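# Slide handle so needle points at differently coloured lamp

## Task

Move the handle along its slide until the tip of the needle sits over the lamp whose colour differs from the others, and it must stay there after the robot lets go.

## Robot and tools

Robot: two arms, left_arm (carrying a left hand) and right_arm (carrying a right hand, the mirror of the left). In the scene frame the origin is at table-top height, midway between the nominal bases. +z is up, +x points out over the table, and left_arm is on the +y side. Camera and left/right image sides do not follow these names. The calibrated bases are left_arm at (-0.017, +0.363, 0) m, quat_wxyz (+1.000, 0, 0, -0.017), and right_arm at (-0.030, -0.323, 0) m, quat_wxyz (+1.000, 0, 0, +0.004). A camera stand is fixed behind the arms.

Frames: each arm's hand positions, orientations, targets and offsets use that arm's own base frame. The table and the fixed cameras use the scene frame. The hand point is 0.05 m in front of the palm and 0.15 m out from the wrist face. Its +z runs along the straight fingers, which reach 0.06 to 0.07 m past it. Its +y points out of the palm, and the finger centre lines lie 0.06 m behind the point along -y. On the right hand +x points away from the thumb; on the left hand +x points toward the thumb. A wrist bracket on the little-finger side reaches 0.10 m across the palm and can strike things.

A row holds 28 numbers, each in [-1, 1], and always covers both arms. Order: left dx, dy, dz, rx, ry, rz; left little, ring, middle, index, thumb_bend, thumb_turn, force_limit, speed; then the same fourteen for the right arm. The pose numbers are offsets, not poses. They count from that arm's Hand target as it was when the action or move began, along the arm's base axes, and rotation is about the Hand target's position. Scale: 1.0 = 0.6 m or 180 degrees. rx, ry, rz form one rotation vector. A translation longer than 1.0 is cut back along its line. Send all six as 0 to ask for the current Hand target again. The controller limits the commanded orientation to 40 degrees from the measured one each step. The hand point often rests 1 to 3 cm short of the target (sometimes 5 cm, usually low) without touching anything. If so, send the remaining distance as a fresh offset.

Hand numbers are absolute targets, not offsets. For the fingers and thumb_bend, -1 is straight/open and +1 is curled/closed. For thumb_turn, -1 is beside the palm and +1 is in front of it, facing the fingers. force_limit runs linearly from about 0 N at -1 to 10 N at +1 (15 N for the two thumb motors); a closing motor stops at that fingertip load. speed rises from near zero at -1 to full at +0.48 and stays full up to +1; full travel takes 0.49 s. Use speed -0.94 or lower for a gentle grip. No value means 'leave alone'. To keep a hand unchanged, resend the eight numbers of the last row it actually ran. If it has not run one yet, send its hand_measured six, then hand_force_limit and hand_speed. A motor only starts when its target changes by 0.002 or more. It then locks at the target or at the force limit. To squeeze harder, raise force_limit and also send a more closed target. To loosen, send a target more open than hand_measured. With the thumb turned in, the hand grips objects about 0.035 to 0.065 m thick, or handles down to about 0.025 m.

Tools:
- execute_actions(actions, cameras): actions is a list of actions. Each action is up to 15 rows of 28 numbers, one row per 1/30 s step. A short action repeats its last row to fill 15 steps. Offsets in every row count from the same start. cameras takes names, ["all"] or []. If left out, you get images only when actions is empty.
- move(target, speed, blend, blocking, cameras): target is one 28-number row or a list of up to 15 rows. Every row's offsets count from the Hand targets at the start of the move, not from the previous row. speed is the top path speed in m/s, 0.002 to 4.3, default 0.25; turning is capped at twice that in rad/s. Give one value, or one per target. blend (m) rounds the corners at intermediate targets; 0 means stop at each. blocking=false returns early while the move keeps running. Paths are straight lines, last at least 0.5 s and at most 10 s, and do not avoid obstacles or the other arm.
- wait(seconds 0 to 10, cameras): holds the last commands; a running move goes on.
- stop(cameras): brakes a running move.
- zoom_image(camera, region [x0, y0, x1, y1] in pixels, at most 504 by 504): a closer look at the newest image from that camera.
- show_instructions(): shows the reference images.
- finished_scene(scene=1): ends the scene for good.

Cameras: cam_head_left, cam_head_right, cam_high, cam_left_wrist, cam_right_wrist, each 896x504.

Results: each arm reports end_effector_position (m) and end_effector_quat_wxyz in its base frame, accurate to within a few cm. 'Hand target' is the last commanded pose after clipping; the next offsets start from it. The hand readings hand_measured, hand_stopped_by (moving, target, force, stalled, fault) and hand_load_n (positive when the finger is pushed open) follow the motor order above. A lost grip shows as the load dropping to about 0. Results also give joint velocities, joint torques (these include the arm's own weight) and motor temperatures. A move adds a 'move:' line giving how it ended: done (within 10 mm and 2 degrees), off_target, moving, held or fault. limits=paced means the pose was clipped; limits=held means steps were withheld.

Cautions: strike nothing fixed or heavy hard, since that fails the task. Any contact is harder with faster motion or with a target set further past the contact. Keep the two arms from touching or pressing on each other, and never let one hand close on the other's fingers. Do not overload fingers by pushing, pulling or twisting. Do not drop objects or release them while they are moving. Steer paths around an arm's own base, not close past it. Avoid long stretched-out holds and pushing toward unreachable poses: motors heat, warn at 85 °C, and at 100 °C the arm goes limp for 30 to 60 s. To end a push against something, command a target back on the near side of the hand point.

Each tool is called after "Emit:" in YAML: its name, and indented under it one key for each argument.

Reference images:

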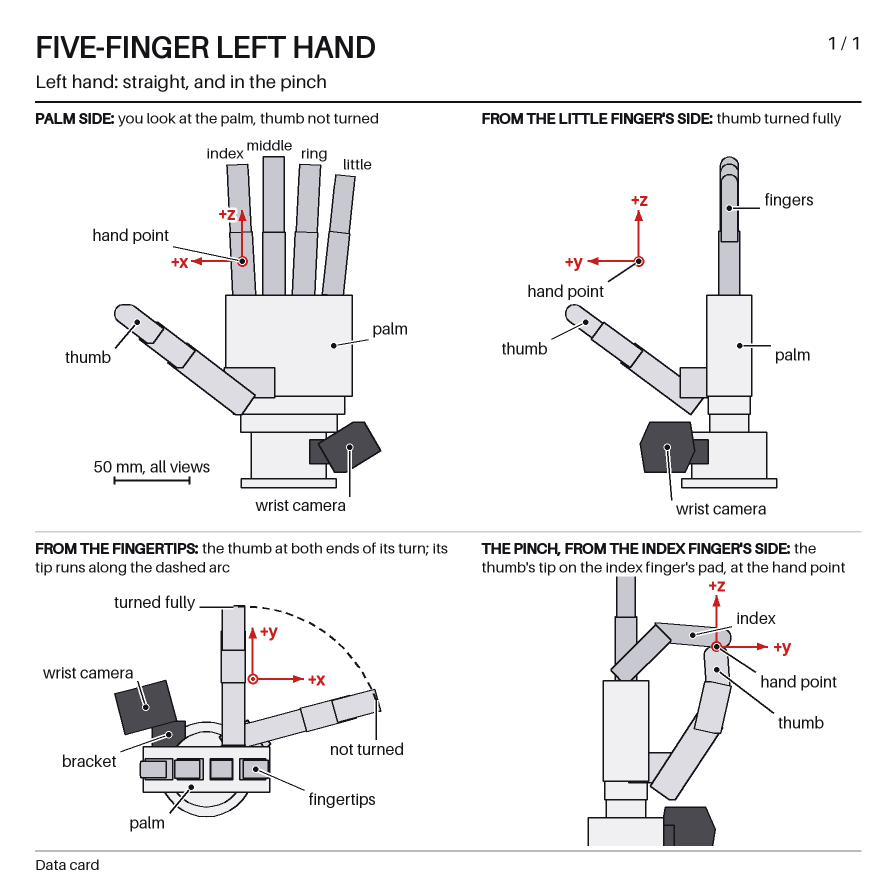

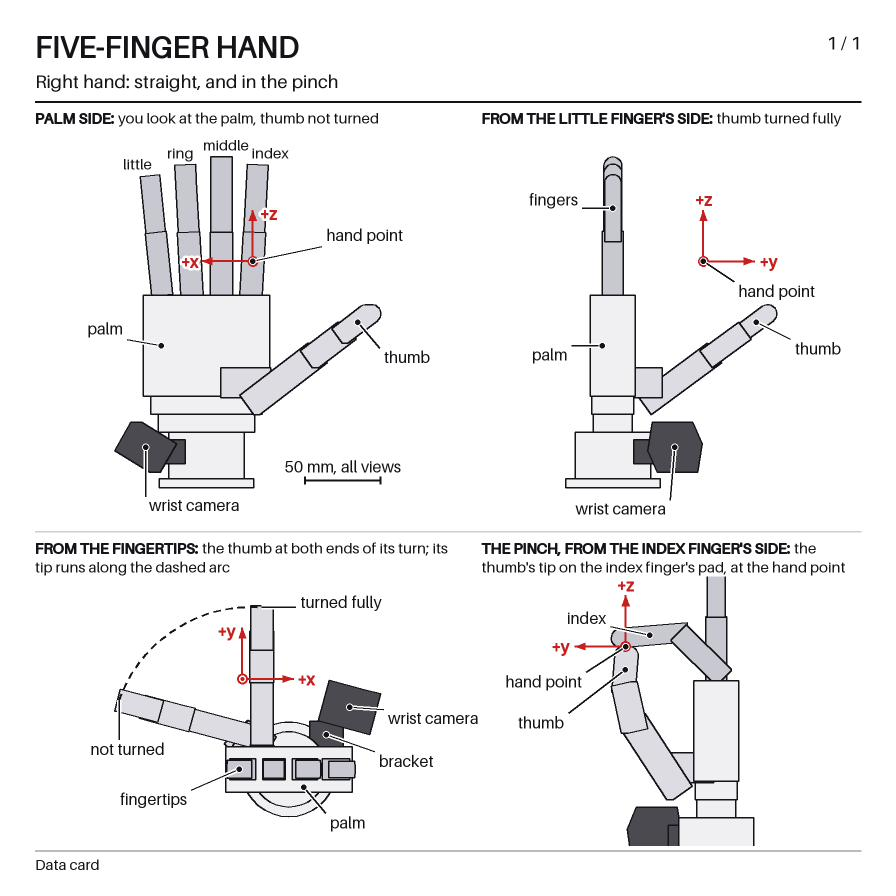

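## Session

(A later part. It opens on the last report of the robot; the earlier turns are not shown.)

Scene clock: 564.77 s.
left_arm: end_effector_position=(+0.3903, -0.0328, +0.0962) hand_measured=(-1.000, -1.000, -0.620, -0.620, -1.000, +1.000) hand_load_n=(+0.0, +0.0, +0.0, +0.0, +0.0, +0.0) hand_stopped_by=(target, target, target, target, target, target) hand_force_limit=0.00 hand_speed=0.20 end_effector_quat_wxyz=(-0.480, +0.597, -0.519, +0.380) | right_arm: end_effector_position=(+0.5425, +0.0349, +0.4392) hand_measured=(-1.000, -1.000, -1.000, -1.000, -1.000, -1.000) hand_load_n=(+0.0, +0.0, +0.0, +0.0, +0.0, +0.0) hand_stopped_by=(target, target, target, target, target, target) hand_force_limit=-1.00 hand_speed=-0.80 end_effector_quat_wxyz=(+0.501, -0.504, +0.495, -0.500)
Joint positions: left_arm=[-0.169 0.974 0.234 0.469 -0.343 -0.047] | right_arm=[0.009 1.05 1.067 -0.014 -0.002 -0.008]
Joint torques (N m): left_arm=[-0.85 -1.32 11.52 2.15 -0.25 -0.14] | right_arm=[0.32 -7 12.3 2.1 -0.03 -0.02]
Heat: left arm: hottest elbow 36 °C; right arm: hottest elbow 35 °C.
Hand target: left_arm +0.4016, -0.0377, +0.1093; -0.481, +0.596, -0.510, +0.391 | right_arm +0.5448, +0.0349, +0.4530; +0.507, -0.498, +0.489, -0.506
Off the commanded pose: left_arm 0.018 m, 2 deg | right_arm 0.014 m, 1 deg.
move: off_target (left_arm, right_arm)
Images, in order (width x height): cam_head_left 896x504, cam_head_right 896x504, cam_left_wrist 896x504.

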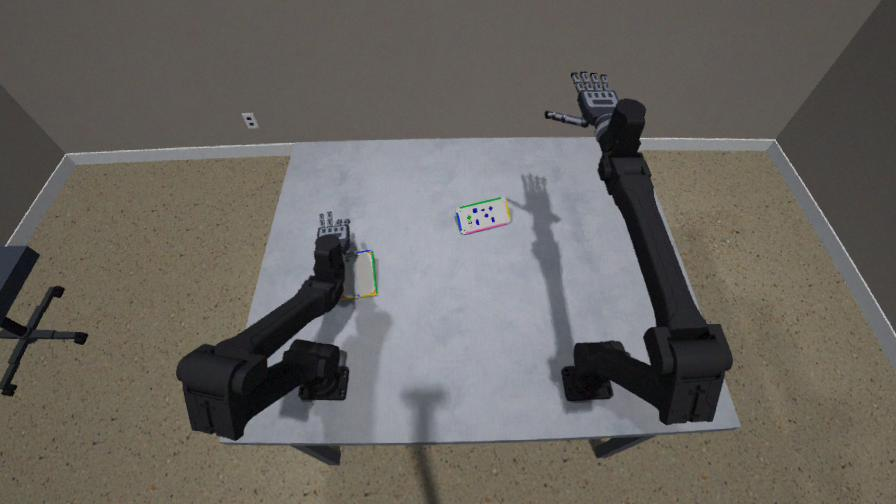

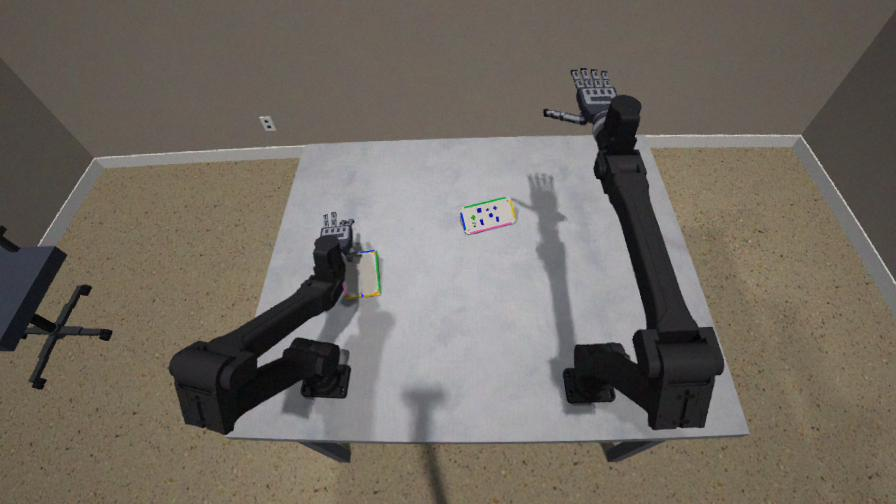

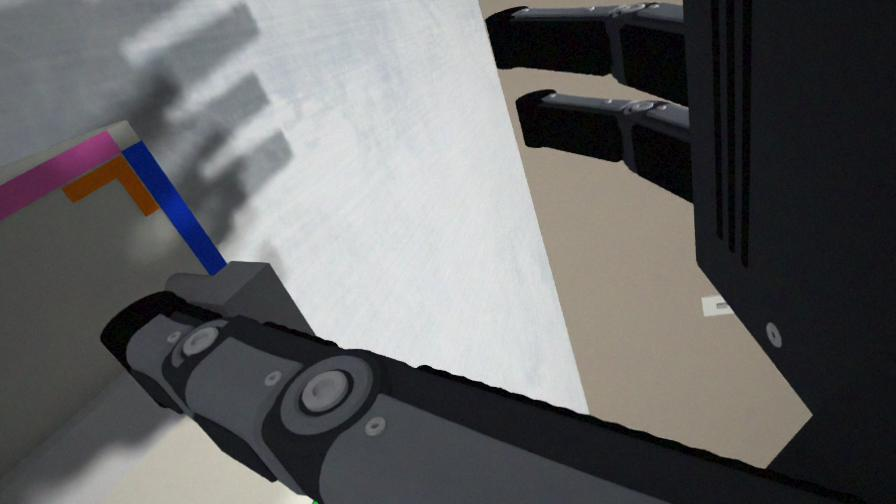

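Emit:
move:
  target:
    - [-0.028,0.006,-0.002,0,0,0, -1,-1,-0.62,-0.62,-1,1,0,0.2, 0,0,0,0,0,0,-1,-1,-1,-1,-1,-1,-1,-0.8]
    - [-0.028,0.0595,-0.002,0,0,0, -1,-1,-0.62,-0.62,-1,1,0,0.2, 0,0,0,0,0,0,-1,-1,-1,-1,-1,-1,-1,-0.8]
    - [0.039,0.0595,0.06,0,0,0, -1,-1,-0.62,-0.62,-1,1,0,0.2, 0,0,0,0,0,0,-1,-1,-1,-1,-1,-1,-1,-0.8]
    - [0.0,0.056,0.0,0,0,0, -1,-1,-0.62,-0.62,-1,1,0,0.2, 0,0,0,0,0,0,-1,-1,-1,-1,-1,-1,-1,-0.8]
  speed: 0.08
  cameras: ["cam_left_wrist","cam_head_right","cam_head_left","cam_high"]

Emit:
zoom_image:
  camera: "cam_head_right"
  region: [310, 210, 410, 310]

Emit:
zoom_image:
  camera: "cam_head_left"
  region: [450, 190, 520, 240]

Scene clock: 598.13 s.
left_arm: end_effector_position=(+0.4009, -0.0038, +0.1088) hand_measured=(-1.000, -1.000, -0.620, -0.620, -1.000, +1.000) hand_load_n=(+0.0, -0.5, +0.0, -0.5, +0.0, +0.0) hand_stopped_by=(target, target, target, target, target, target) hand_force_limit=0.00 hand_speed=0.20 end_effector_quat_wxyz=(-0.477, +0.601, -0.509, +0.390) | right_arm: end_effector_position=(+0.5425, +0.0349, +0.4392) hand_measured=(-1.000, -1.000, -1.000, -1.000, -1.000, -1.000) hand_load_n=(+0.0, +0.0, -0.5, +0.0, +0.0, -0.5) hand_stopped_by=(target, target, target, target, target, target) hand_force_limit=-1.00 hand_speed=-0.80 end_effector_quat_wxyz=(+0.501, -0.504, +0.495, -0.500)
Joint positions: left_arm=[-0.025 0.964 0.26 0.455 -0.2 -0.033] | right_arm=[0.009 1.05 1.067 -0.014 -0.002 -0.008]
Joint torques (N m): left_arm=[-0.56 -1.49 8.69 3.18 -0.22 0.12] | right_arm=[0.15 -7.06 12.27 2.09 -0.04 -0.01]
Heat: left arm: hottest elbow 35 °C; right arm: hottest elbow 35 °C.
Hand target: left_arm +0.4016, -0.0040, +0.1093; -0.481, +0.596, -0.510, +0.391 | right_arm +0.5448, +0.0349, +0.4530; +0.507, -0.498, +0.489, -0.506
Off the commanded pose: left_arm 0.001 m, 1 deg | right_arm 0.014 m, 1 deg.
move: off_target (right_arm)
Images, in order (width x height): cam_head_left 896x504, cam_head_right 896x504, cam_high 896x504, cam_left_wrist 896x504.

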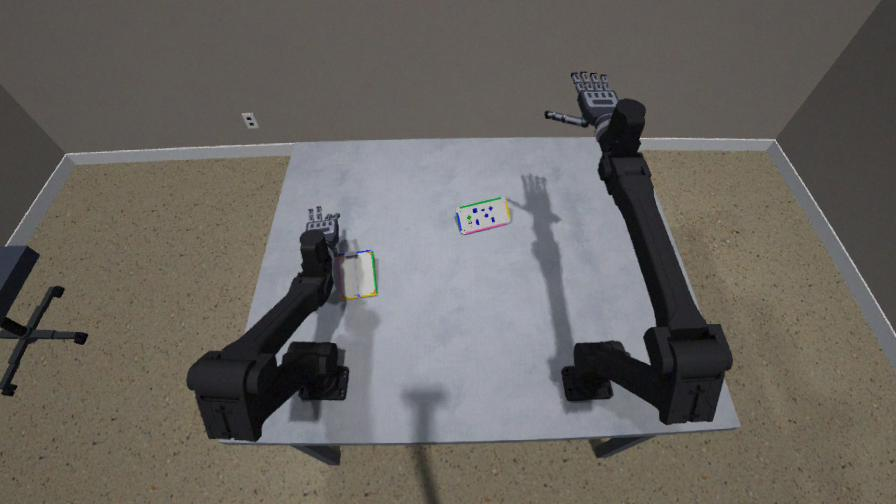

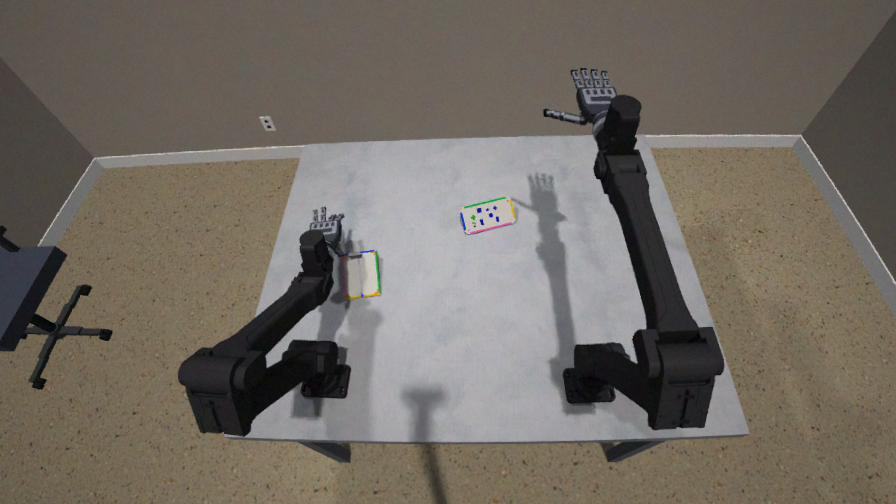

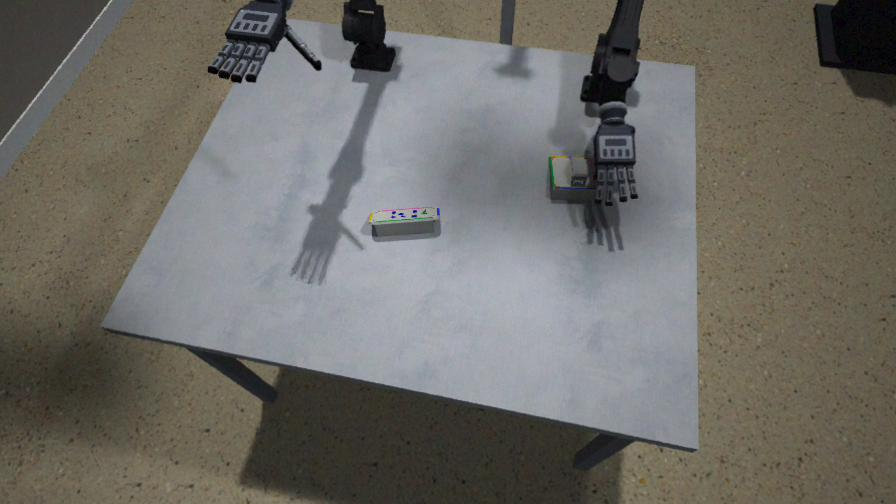

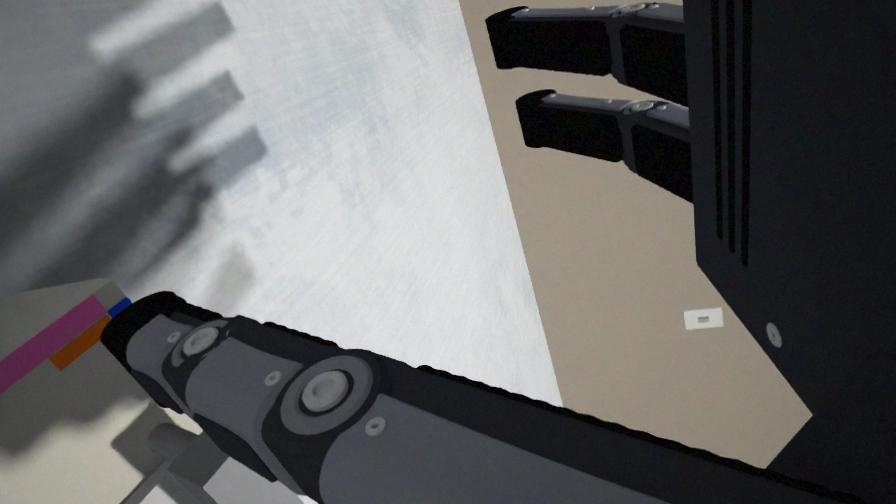

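Scaled by 5.040 from the camera's 896x504 image, which has a finer 1280x720 frame.

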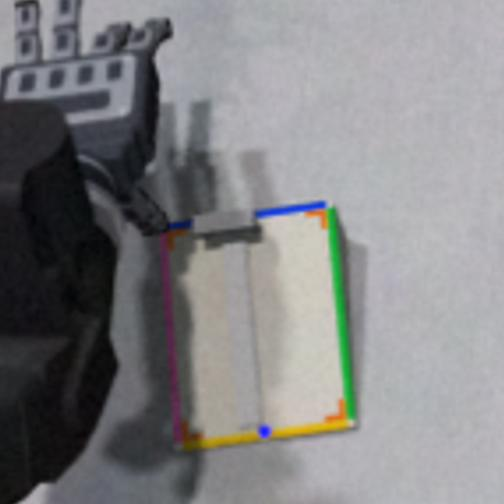

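Scaled by 7.200 from the camera's 896x504 image, which has a finer 1280x720 frame.

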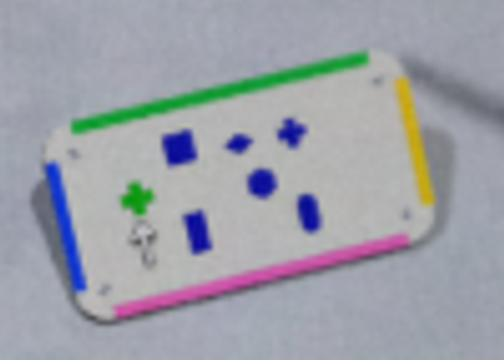

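Emit:
move:
  target: [0.02,-0.047,0.02,0,0,0, -1,-1,-0.62,-0.62,-1,1,0,0.2, 0,0,0,0,0,0,-1,-1,-1,-1,-1,-1,-1,-0.8]
  speed: 0.06
  cameras: ["cam_left_wrist","cam_head_right","cam_head_left"]

Emit:
zoom_image:
  camera: "cam_head_right"
  region: [310, 210, 410, 310]

Emit:
zoom_image:
  camera: "cam_head_left"
  region: [450, 190, 520, 240]

Scene clock: 619.87 s.
left_arm: end_effector_position=(+0.3967, -0.0243, +0.1015) hand_measured=(-1.000, -1.000, -0.620, -0.620, -1.000, +1.000) hand_load_n=(+0.0, +0.0, +0.0, +0.0, -0.5, -1.0) hand_stopped_by=(target, target, target, target, target, target) hand_force_limit=0.00 hand_speed=0.20 end_effector_quat_wxyz=(-0.480, +0.599, -0.520, +0.374) | right_arm: end_effector_position=(+0.5425, +0.0349, +0.4392) hand_measured=(-1.000, -1.000, -1.000, -1.000, -1.000, -1.000) hand_load_n=(+0.0, +0.0, +0.0, +0.0, +0.0, +0.0) hand_stopped_by=(target, target, target, target, target, target) hand_force_limit=-1.00 hand_speed=-0.80 end_effector_quat_wxyz=(+0.501, -0.504, +0.495, -0.500)
Joint positions: left_arm=[-0.133 0.974 0.26 0.437 -0.316 -0.035] | right_arm=[0.009 1.05 1.067 -0.014 -0.002 -0.008]
Joint torques (N m): left_arm=[-0.91 -1.38 13.15 1.84 -0.14 -0.17] | right_arm=[0.09 -7 12.25 2.1 -0.04 -0.03]
Heat: left arm: hottest elbow 35 °C; right arm: hottest elbow 35 °C.
Hand target: left_arm +0.4136, -0.0322, +0.1211; -0.481, +0.596, -0.510, +0.391 | right_arm +0.5448, +0.0349, +0.4530; +0.507, -0.498, +0.489, -0.506
Off the commanded pose: left_arm 0.027 m, 2 deg | right_arm 0.014 m, 1 deg.
move: off_target (left_arm, right_arm)
Images, in order (width x height): cam_head_left 896x504, cam_head_right 896x504, cam_left_wrist 896x504.

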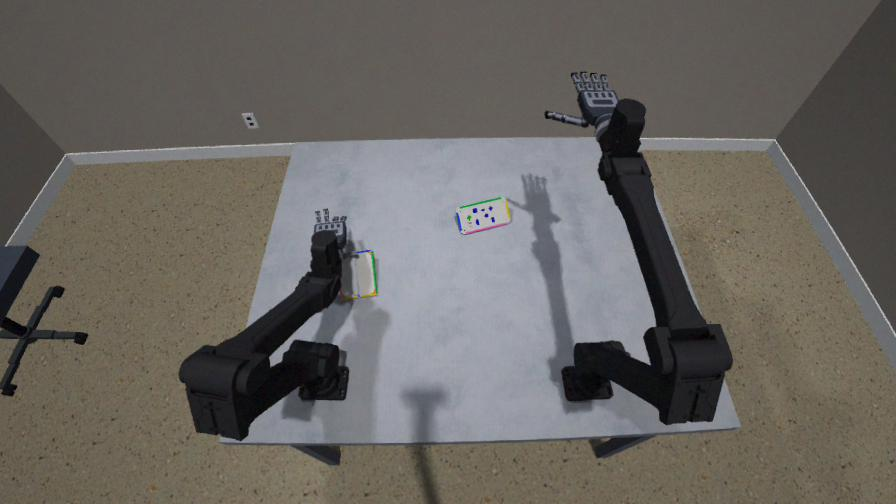

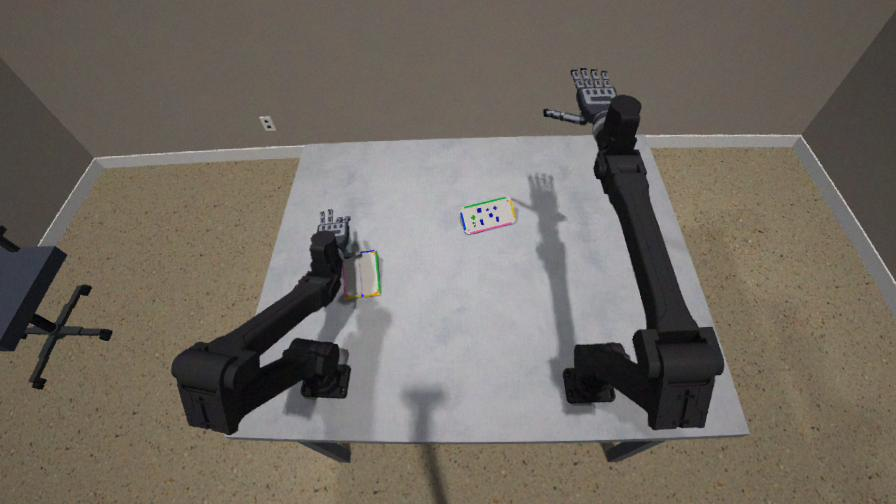

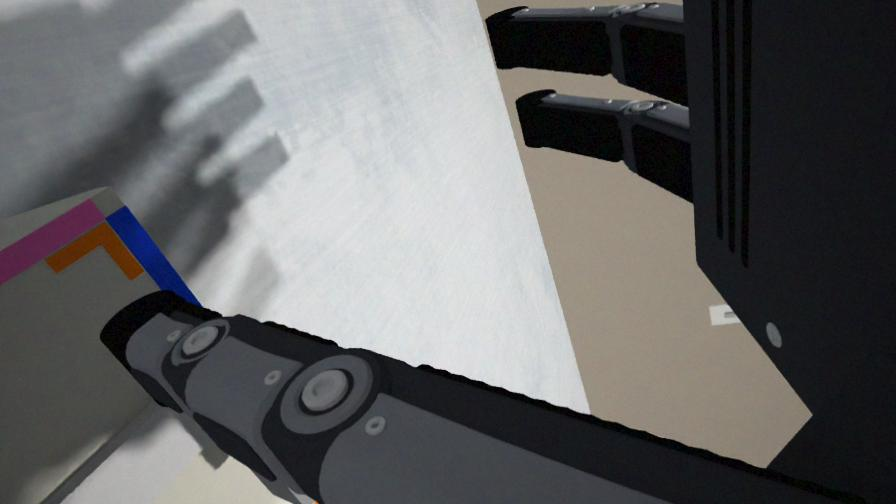

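Scaled by 5.040 from the camera's 896x504 image, which has a finer 1280x720 frame.

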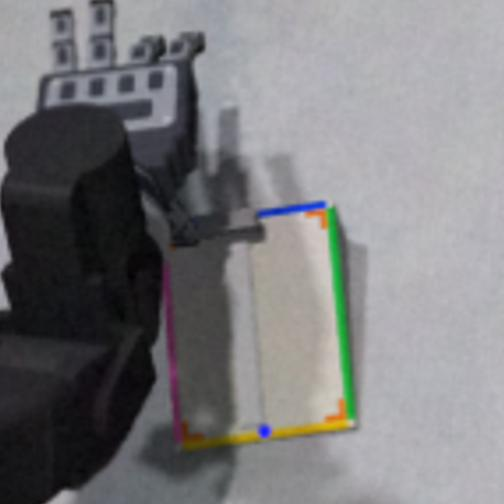

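Scaled by 7.200 from the camera's 896x504 image, which has a finer 1280x720 frame.

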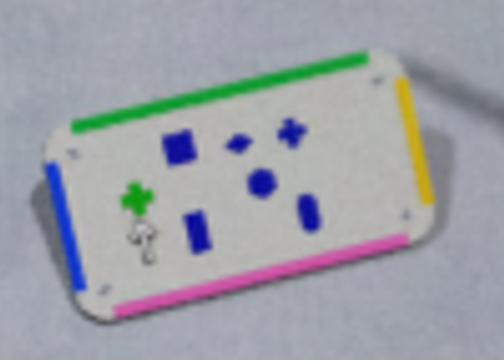

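Emit:
move:
  target: [0.02,-0.02,0.02,0,0,0, -1,-1,-0.62,-0.62,-1,1,0,0.2, 0,0,0,0,0,0,-1,-1,-1,-1,-1,-1,-1,-0.8]
  speed: 0.06
  cameras: ["cam_left_wrist","cam_head_right","cam_head_left"]

Emit:
zoom_image:
  camera: "cam_head_right"
  region: [310, 210, 410, 310]

Emit:
zoom_image:
  camera: "cam_head_left"
  region: [450, 190, 520, 240]

Scene clock: 627.03 s.
left_arm: end_effector_position=(+0.3991, -0.0341, +0.1016) hand_measured=(-1.000, -1.000, -0.620, -0.620, -1.000, +1.000) hand_load_n=(+0.0, +0.0, +0.0, +0.0, +0.5, -1.5) hand_stopped_by=(target, target, target, target, target, target) hand_force_limit=0.00 hand_speed=0.20 end_effector_quat_wxyz=(-0.476, +0.601, -0.528, +0.364) | right_arm: end_effector_position=(+0.5425, +0.0349, +0.4392) hand_measured=(-1.000, -1.000, -1.000, -1.000, -1.000, -1.000) hand_load_n=(+0.0, +0.0, +0.0, +0.0, +0.0, +0.0) hand_stopped_by=(target, target, target, target, target, target) hand_force_limit=-1.00 hand_speed=-0.80 end_effector_quat_wxyz=(+0.501, -0.504, +0.495, -0.500)
Joint positions: left_arm=[-0.175 0.982 0.286 0.39 -0.355 -0.042] | right_arm=[0.009 1.05 1.067 -0.014 -0.002 -0.008]
Joint torques (N m): left_arm=[-1.2 -1.85 15.1 2.07 -0.16 -0.17] | right_arm=[0.5 -7.12 12.29 2.11 -0.03 -0.02]
Heat: left arm: hottest elbow 36 °C; right arm: hottest elbow 35 °C.
Hand target: left_arm +0.4256, -0.0443, +0.1333; -0.481, +0.596, -0.510, +0.391 | right_arm +0.5448, +0.0349, +0.4530; +0.507, -0.498, +0.489, -0.506
Off the commanded pose: left_arm 0.042 m, 4 deg | right_arm 0.014 m, 1 deg.
move: off_target (left_arm, right_arm)
Images, in order (width x height): cam_head_left 896x504, cam_head_right 896x504, cam_left_wrist 896x504.

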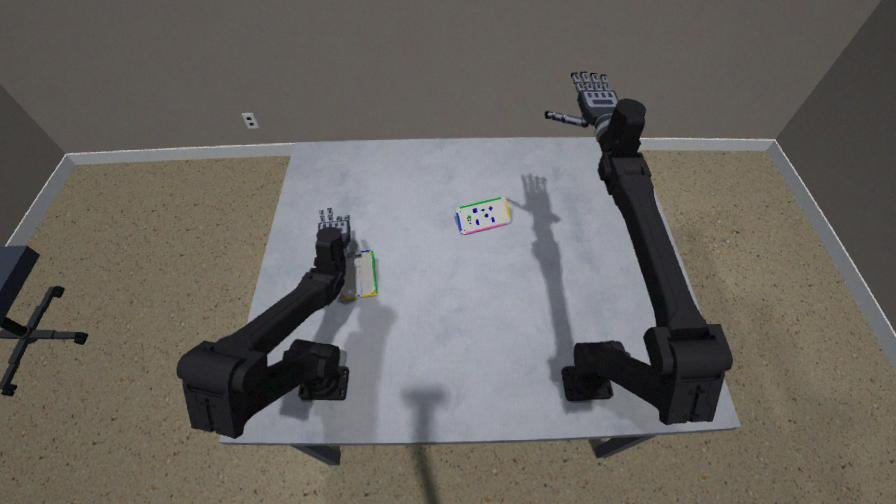

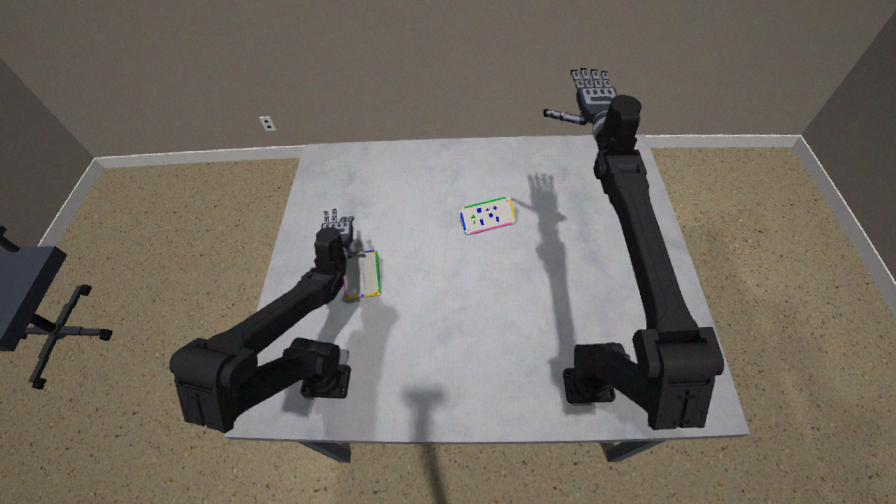

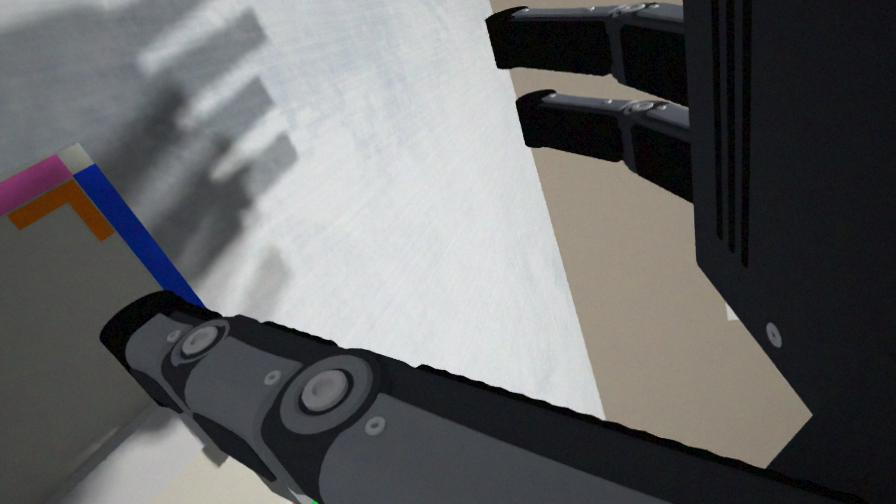

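Scaled by 5.040 from the camera's 896x504 image, which has a finer 1280x720 frame.

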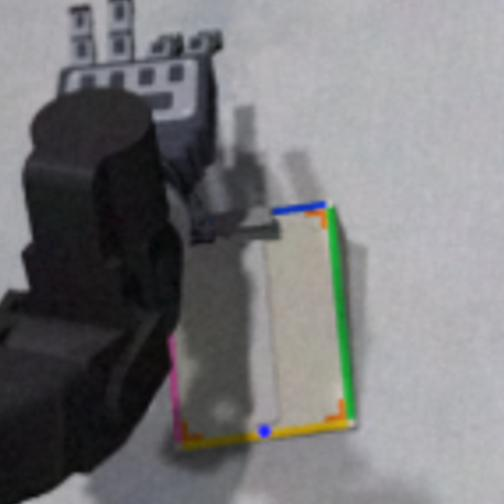

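Scaled by 7.200 from the camera's 896x504 image, which has a finer 1280x720 frame.

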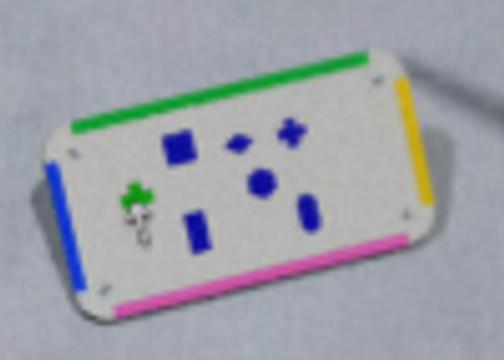

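Emit:
zoom_image:
  camera: "cam_head_left"
  region: [460, 207, 480, 227]

Emit:
zoom_image:
  camera: "cam_head_right"
  region: [464, 207, 484, 227]

Scaled by 25.200 from the camera's 896x504 image, which has a finer 1280x720 frame.

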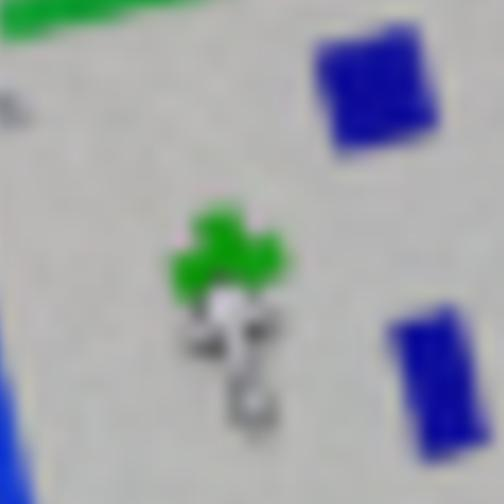

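Scaled by 25.200 from the camera's 896x504 image, which has a finer 1280x720 frame.

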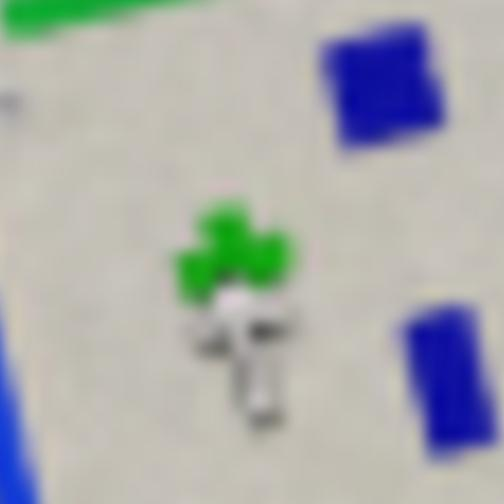

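Emit:
move:
  target:
    - [0.0,0.06,0.0,0,0,0, -1,-1,-0.62,-0.62,-1,1,0,0.2, 0,0,0,0,0,0,-1,-1,-1,-1,-1,-1,-1,-0.8]
  speed: 0.08
  cameras: ["cam_head_right","cam_head_left","cam_high"]

Emit:
zoom_image:
  camera: "cam_head_left"
  region: [460, 207, 480, 227]

Emit:
zoom_image:
  camera: "cam_head_right"
  region: [310, 210, 410, 310]

Emit:
zoom_image:
  camera: "cam_high"
  region: [400, 200, 450, 240]

Scene clock: 645.00 s.
left_arm: end_effector_position=(+0.4017, -0.0102, +0.1003) hand_measured=(-1.000, -1.000, -0.620, -0.620, -1.000, +1.000) hand_load_n=(+0.0, +0.0, +0.0, +0.0, +0.0, +0.0) hand_stopped_by=(target, target, target, target, target, target) hand_force_limit=0.00 hand_speed=0.20 end_effector_quat_wxyz=(-0.462, +0.610, -0.524, +0.373) | right_arm: end_effector_position=(+0.5425, +0.0349, +0.4392) hand_measured=(-1.000, -1.000, -1.000, -1.000, -1.000, -1.000) hand_load_n=(+0.0, +0.0, +0.0, +0.0, +0.0, +0.0) hand_stopped_by=(target, target, target, target, target, target) hand_force_limit=-1.00 hand_speed=-0.80 end_effector_quat_wxyz=(+0.501, -0.504, +0.495, -0.500)
Joint positions: left_arm=[-0.05 0.982 0.286 0.39 -0.221 -0.039] | right_arm=[0.009 1.05 1.067 -0.014 -0.002 -0.008]
Joint torques (N m): left_arm=[0.26 -2.55 14.31 2.5 -0.04 0.15] | right_arm=[0.21 -7 12.3 2.1 -0.03 -0.02]
Heat: left arm: hottest elbow 37 °C; right arm: hottest elbow 35 °C.
Hand target: left_arm +0.4255, -0.0082, +0.1331; -0.481, +0.596, -0.510, +0.391 | right_arm +0.5448, +0.0349, +0.4530; +0.507, -0.498, +0.489, -0.506
Off the commanded pose: left_arm 0.041 m, 4 deg | right_arm 0.014 m, 1 deg.
move: off_target (left_arm, right_arm)
Images, in order (width x height): cam_head_left 896x504, cam_head_right 896x504, cam_high 896x504.

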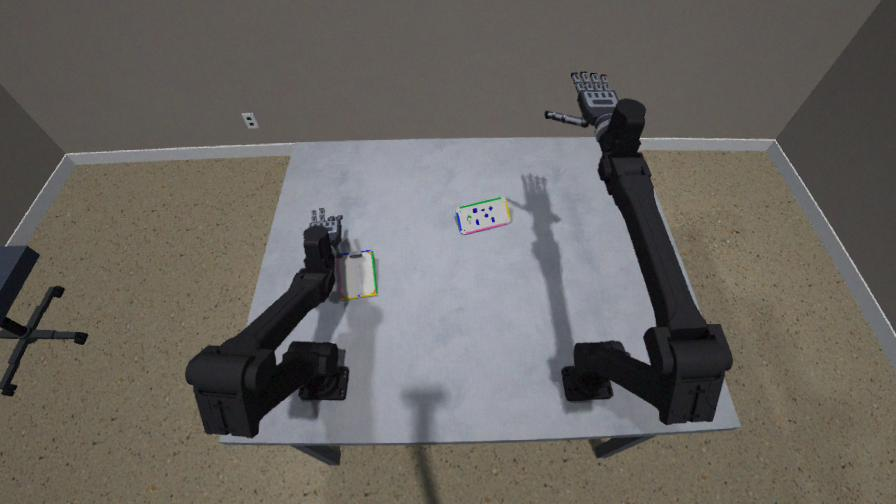

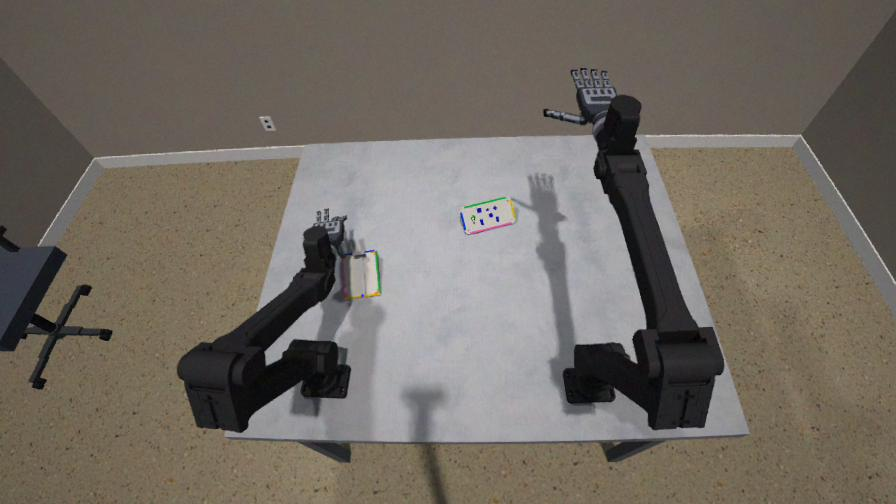

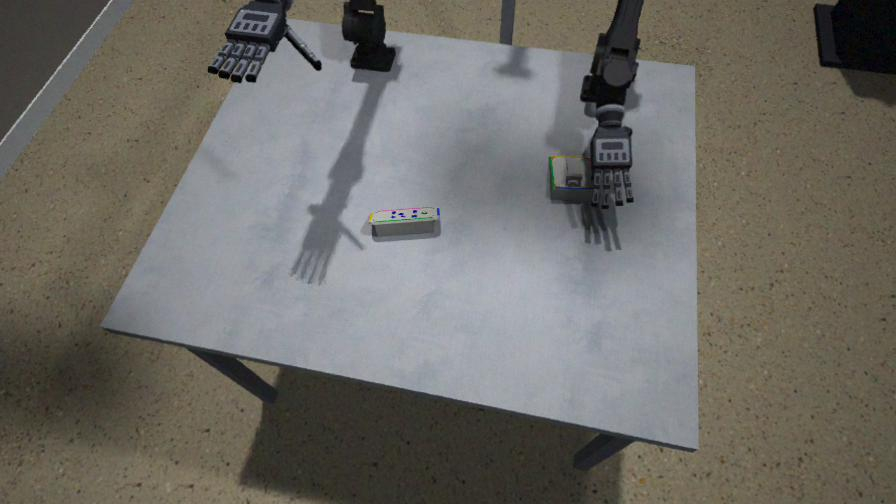

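Scaled by 25.200 from the camera's 896x504 image, which has a finer 1280x720 frame.

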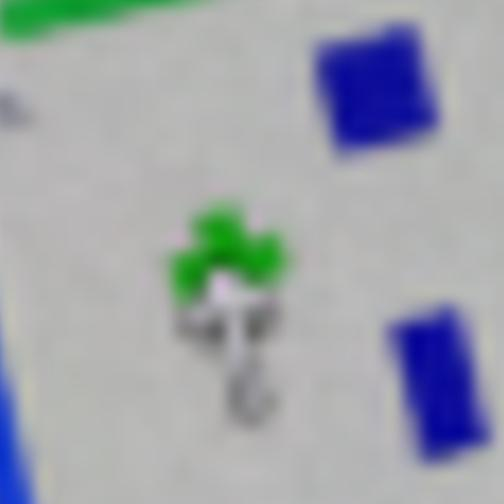

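Scaled by 5.040 from the camera's 896x504 image, which has a finer 1280x720 frame.

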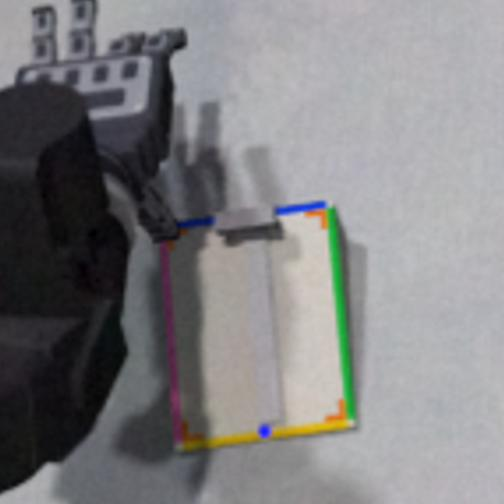

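Scaled by 10.080 from the camera's 896x504 image, which has a finer 1280x720 frame.

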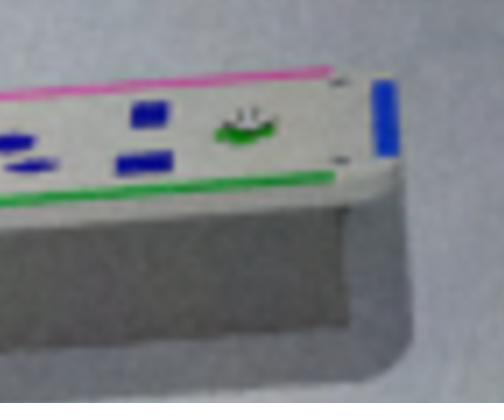

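Emit:
finished_scene:

The scene is finished: the task was done.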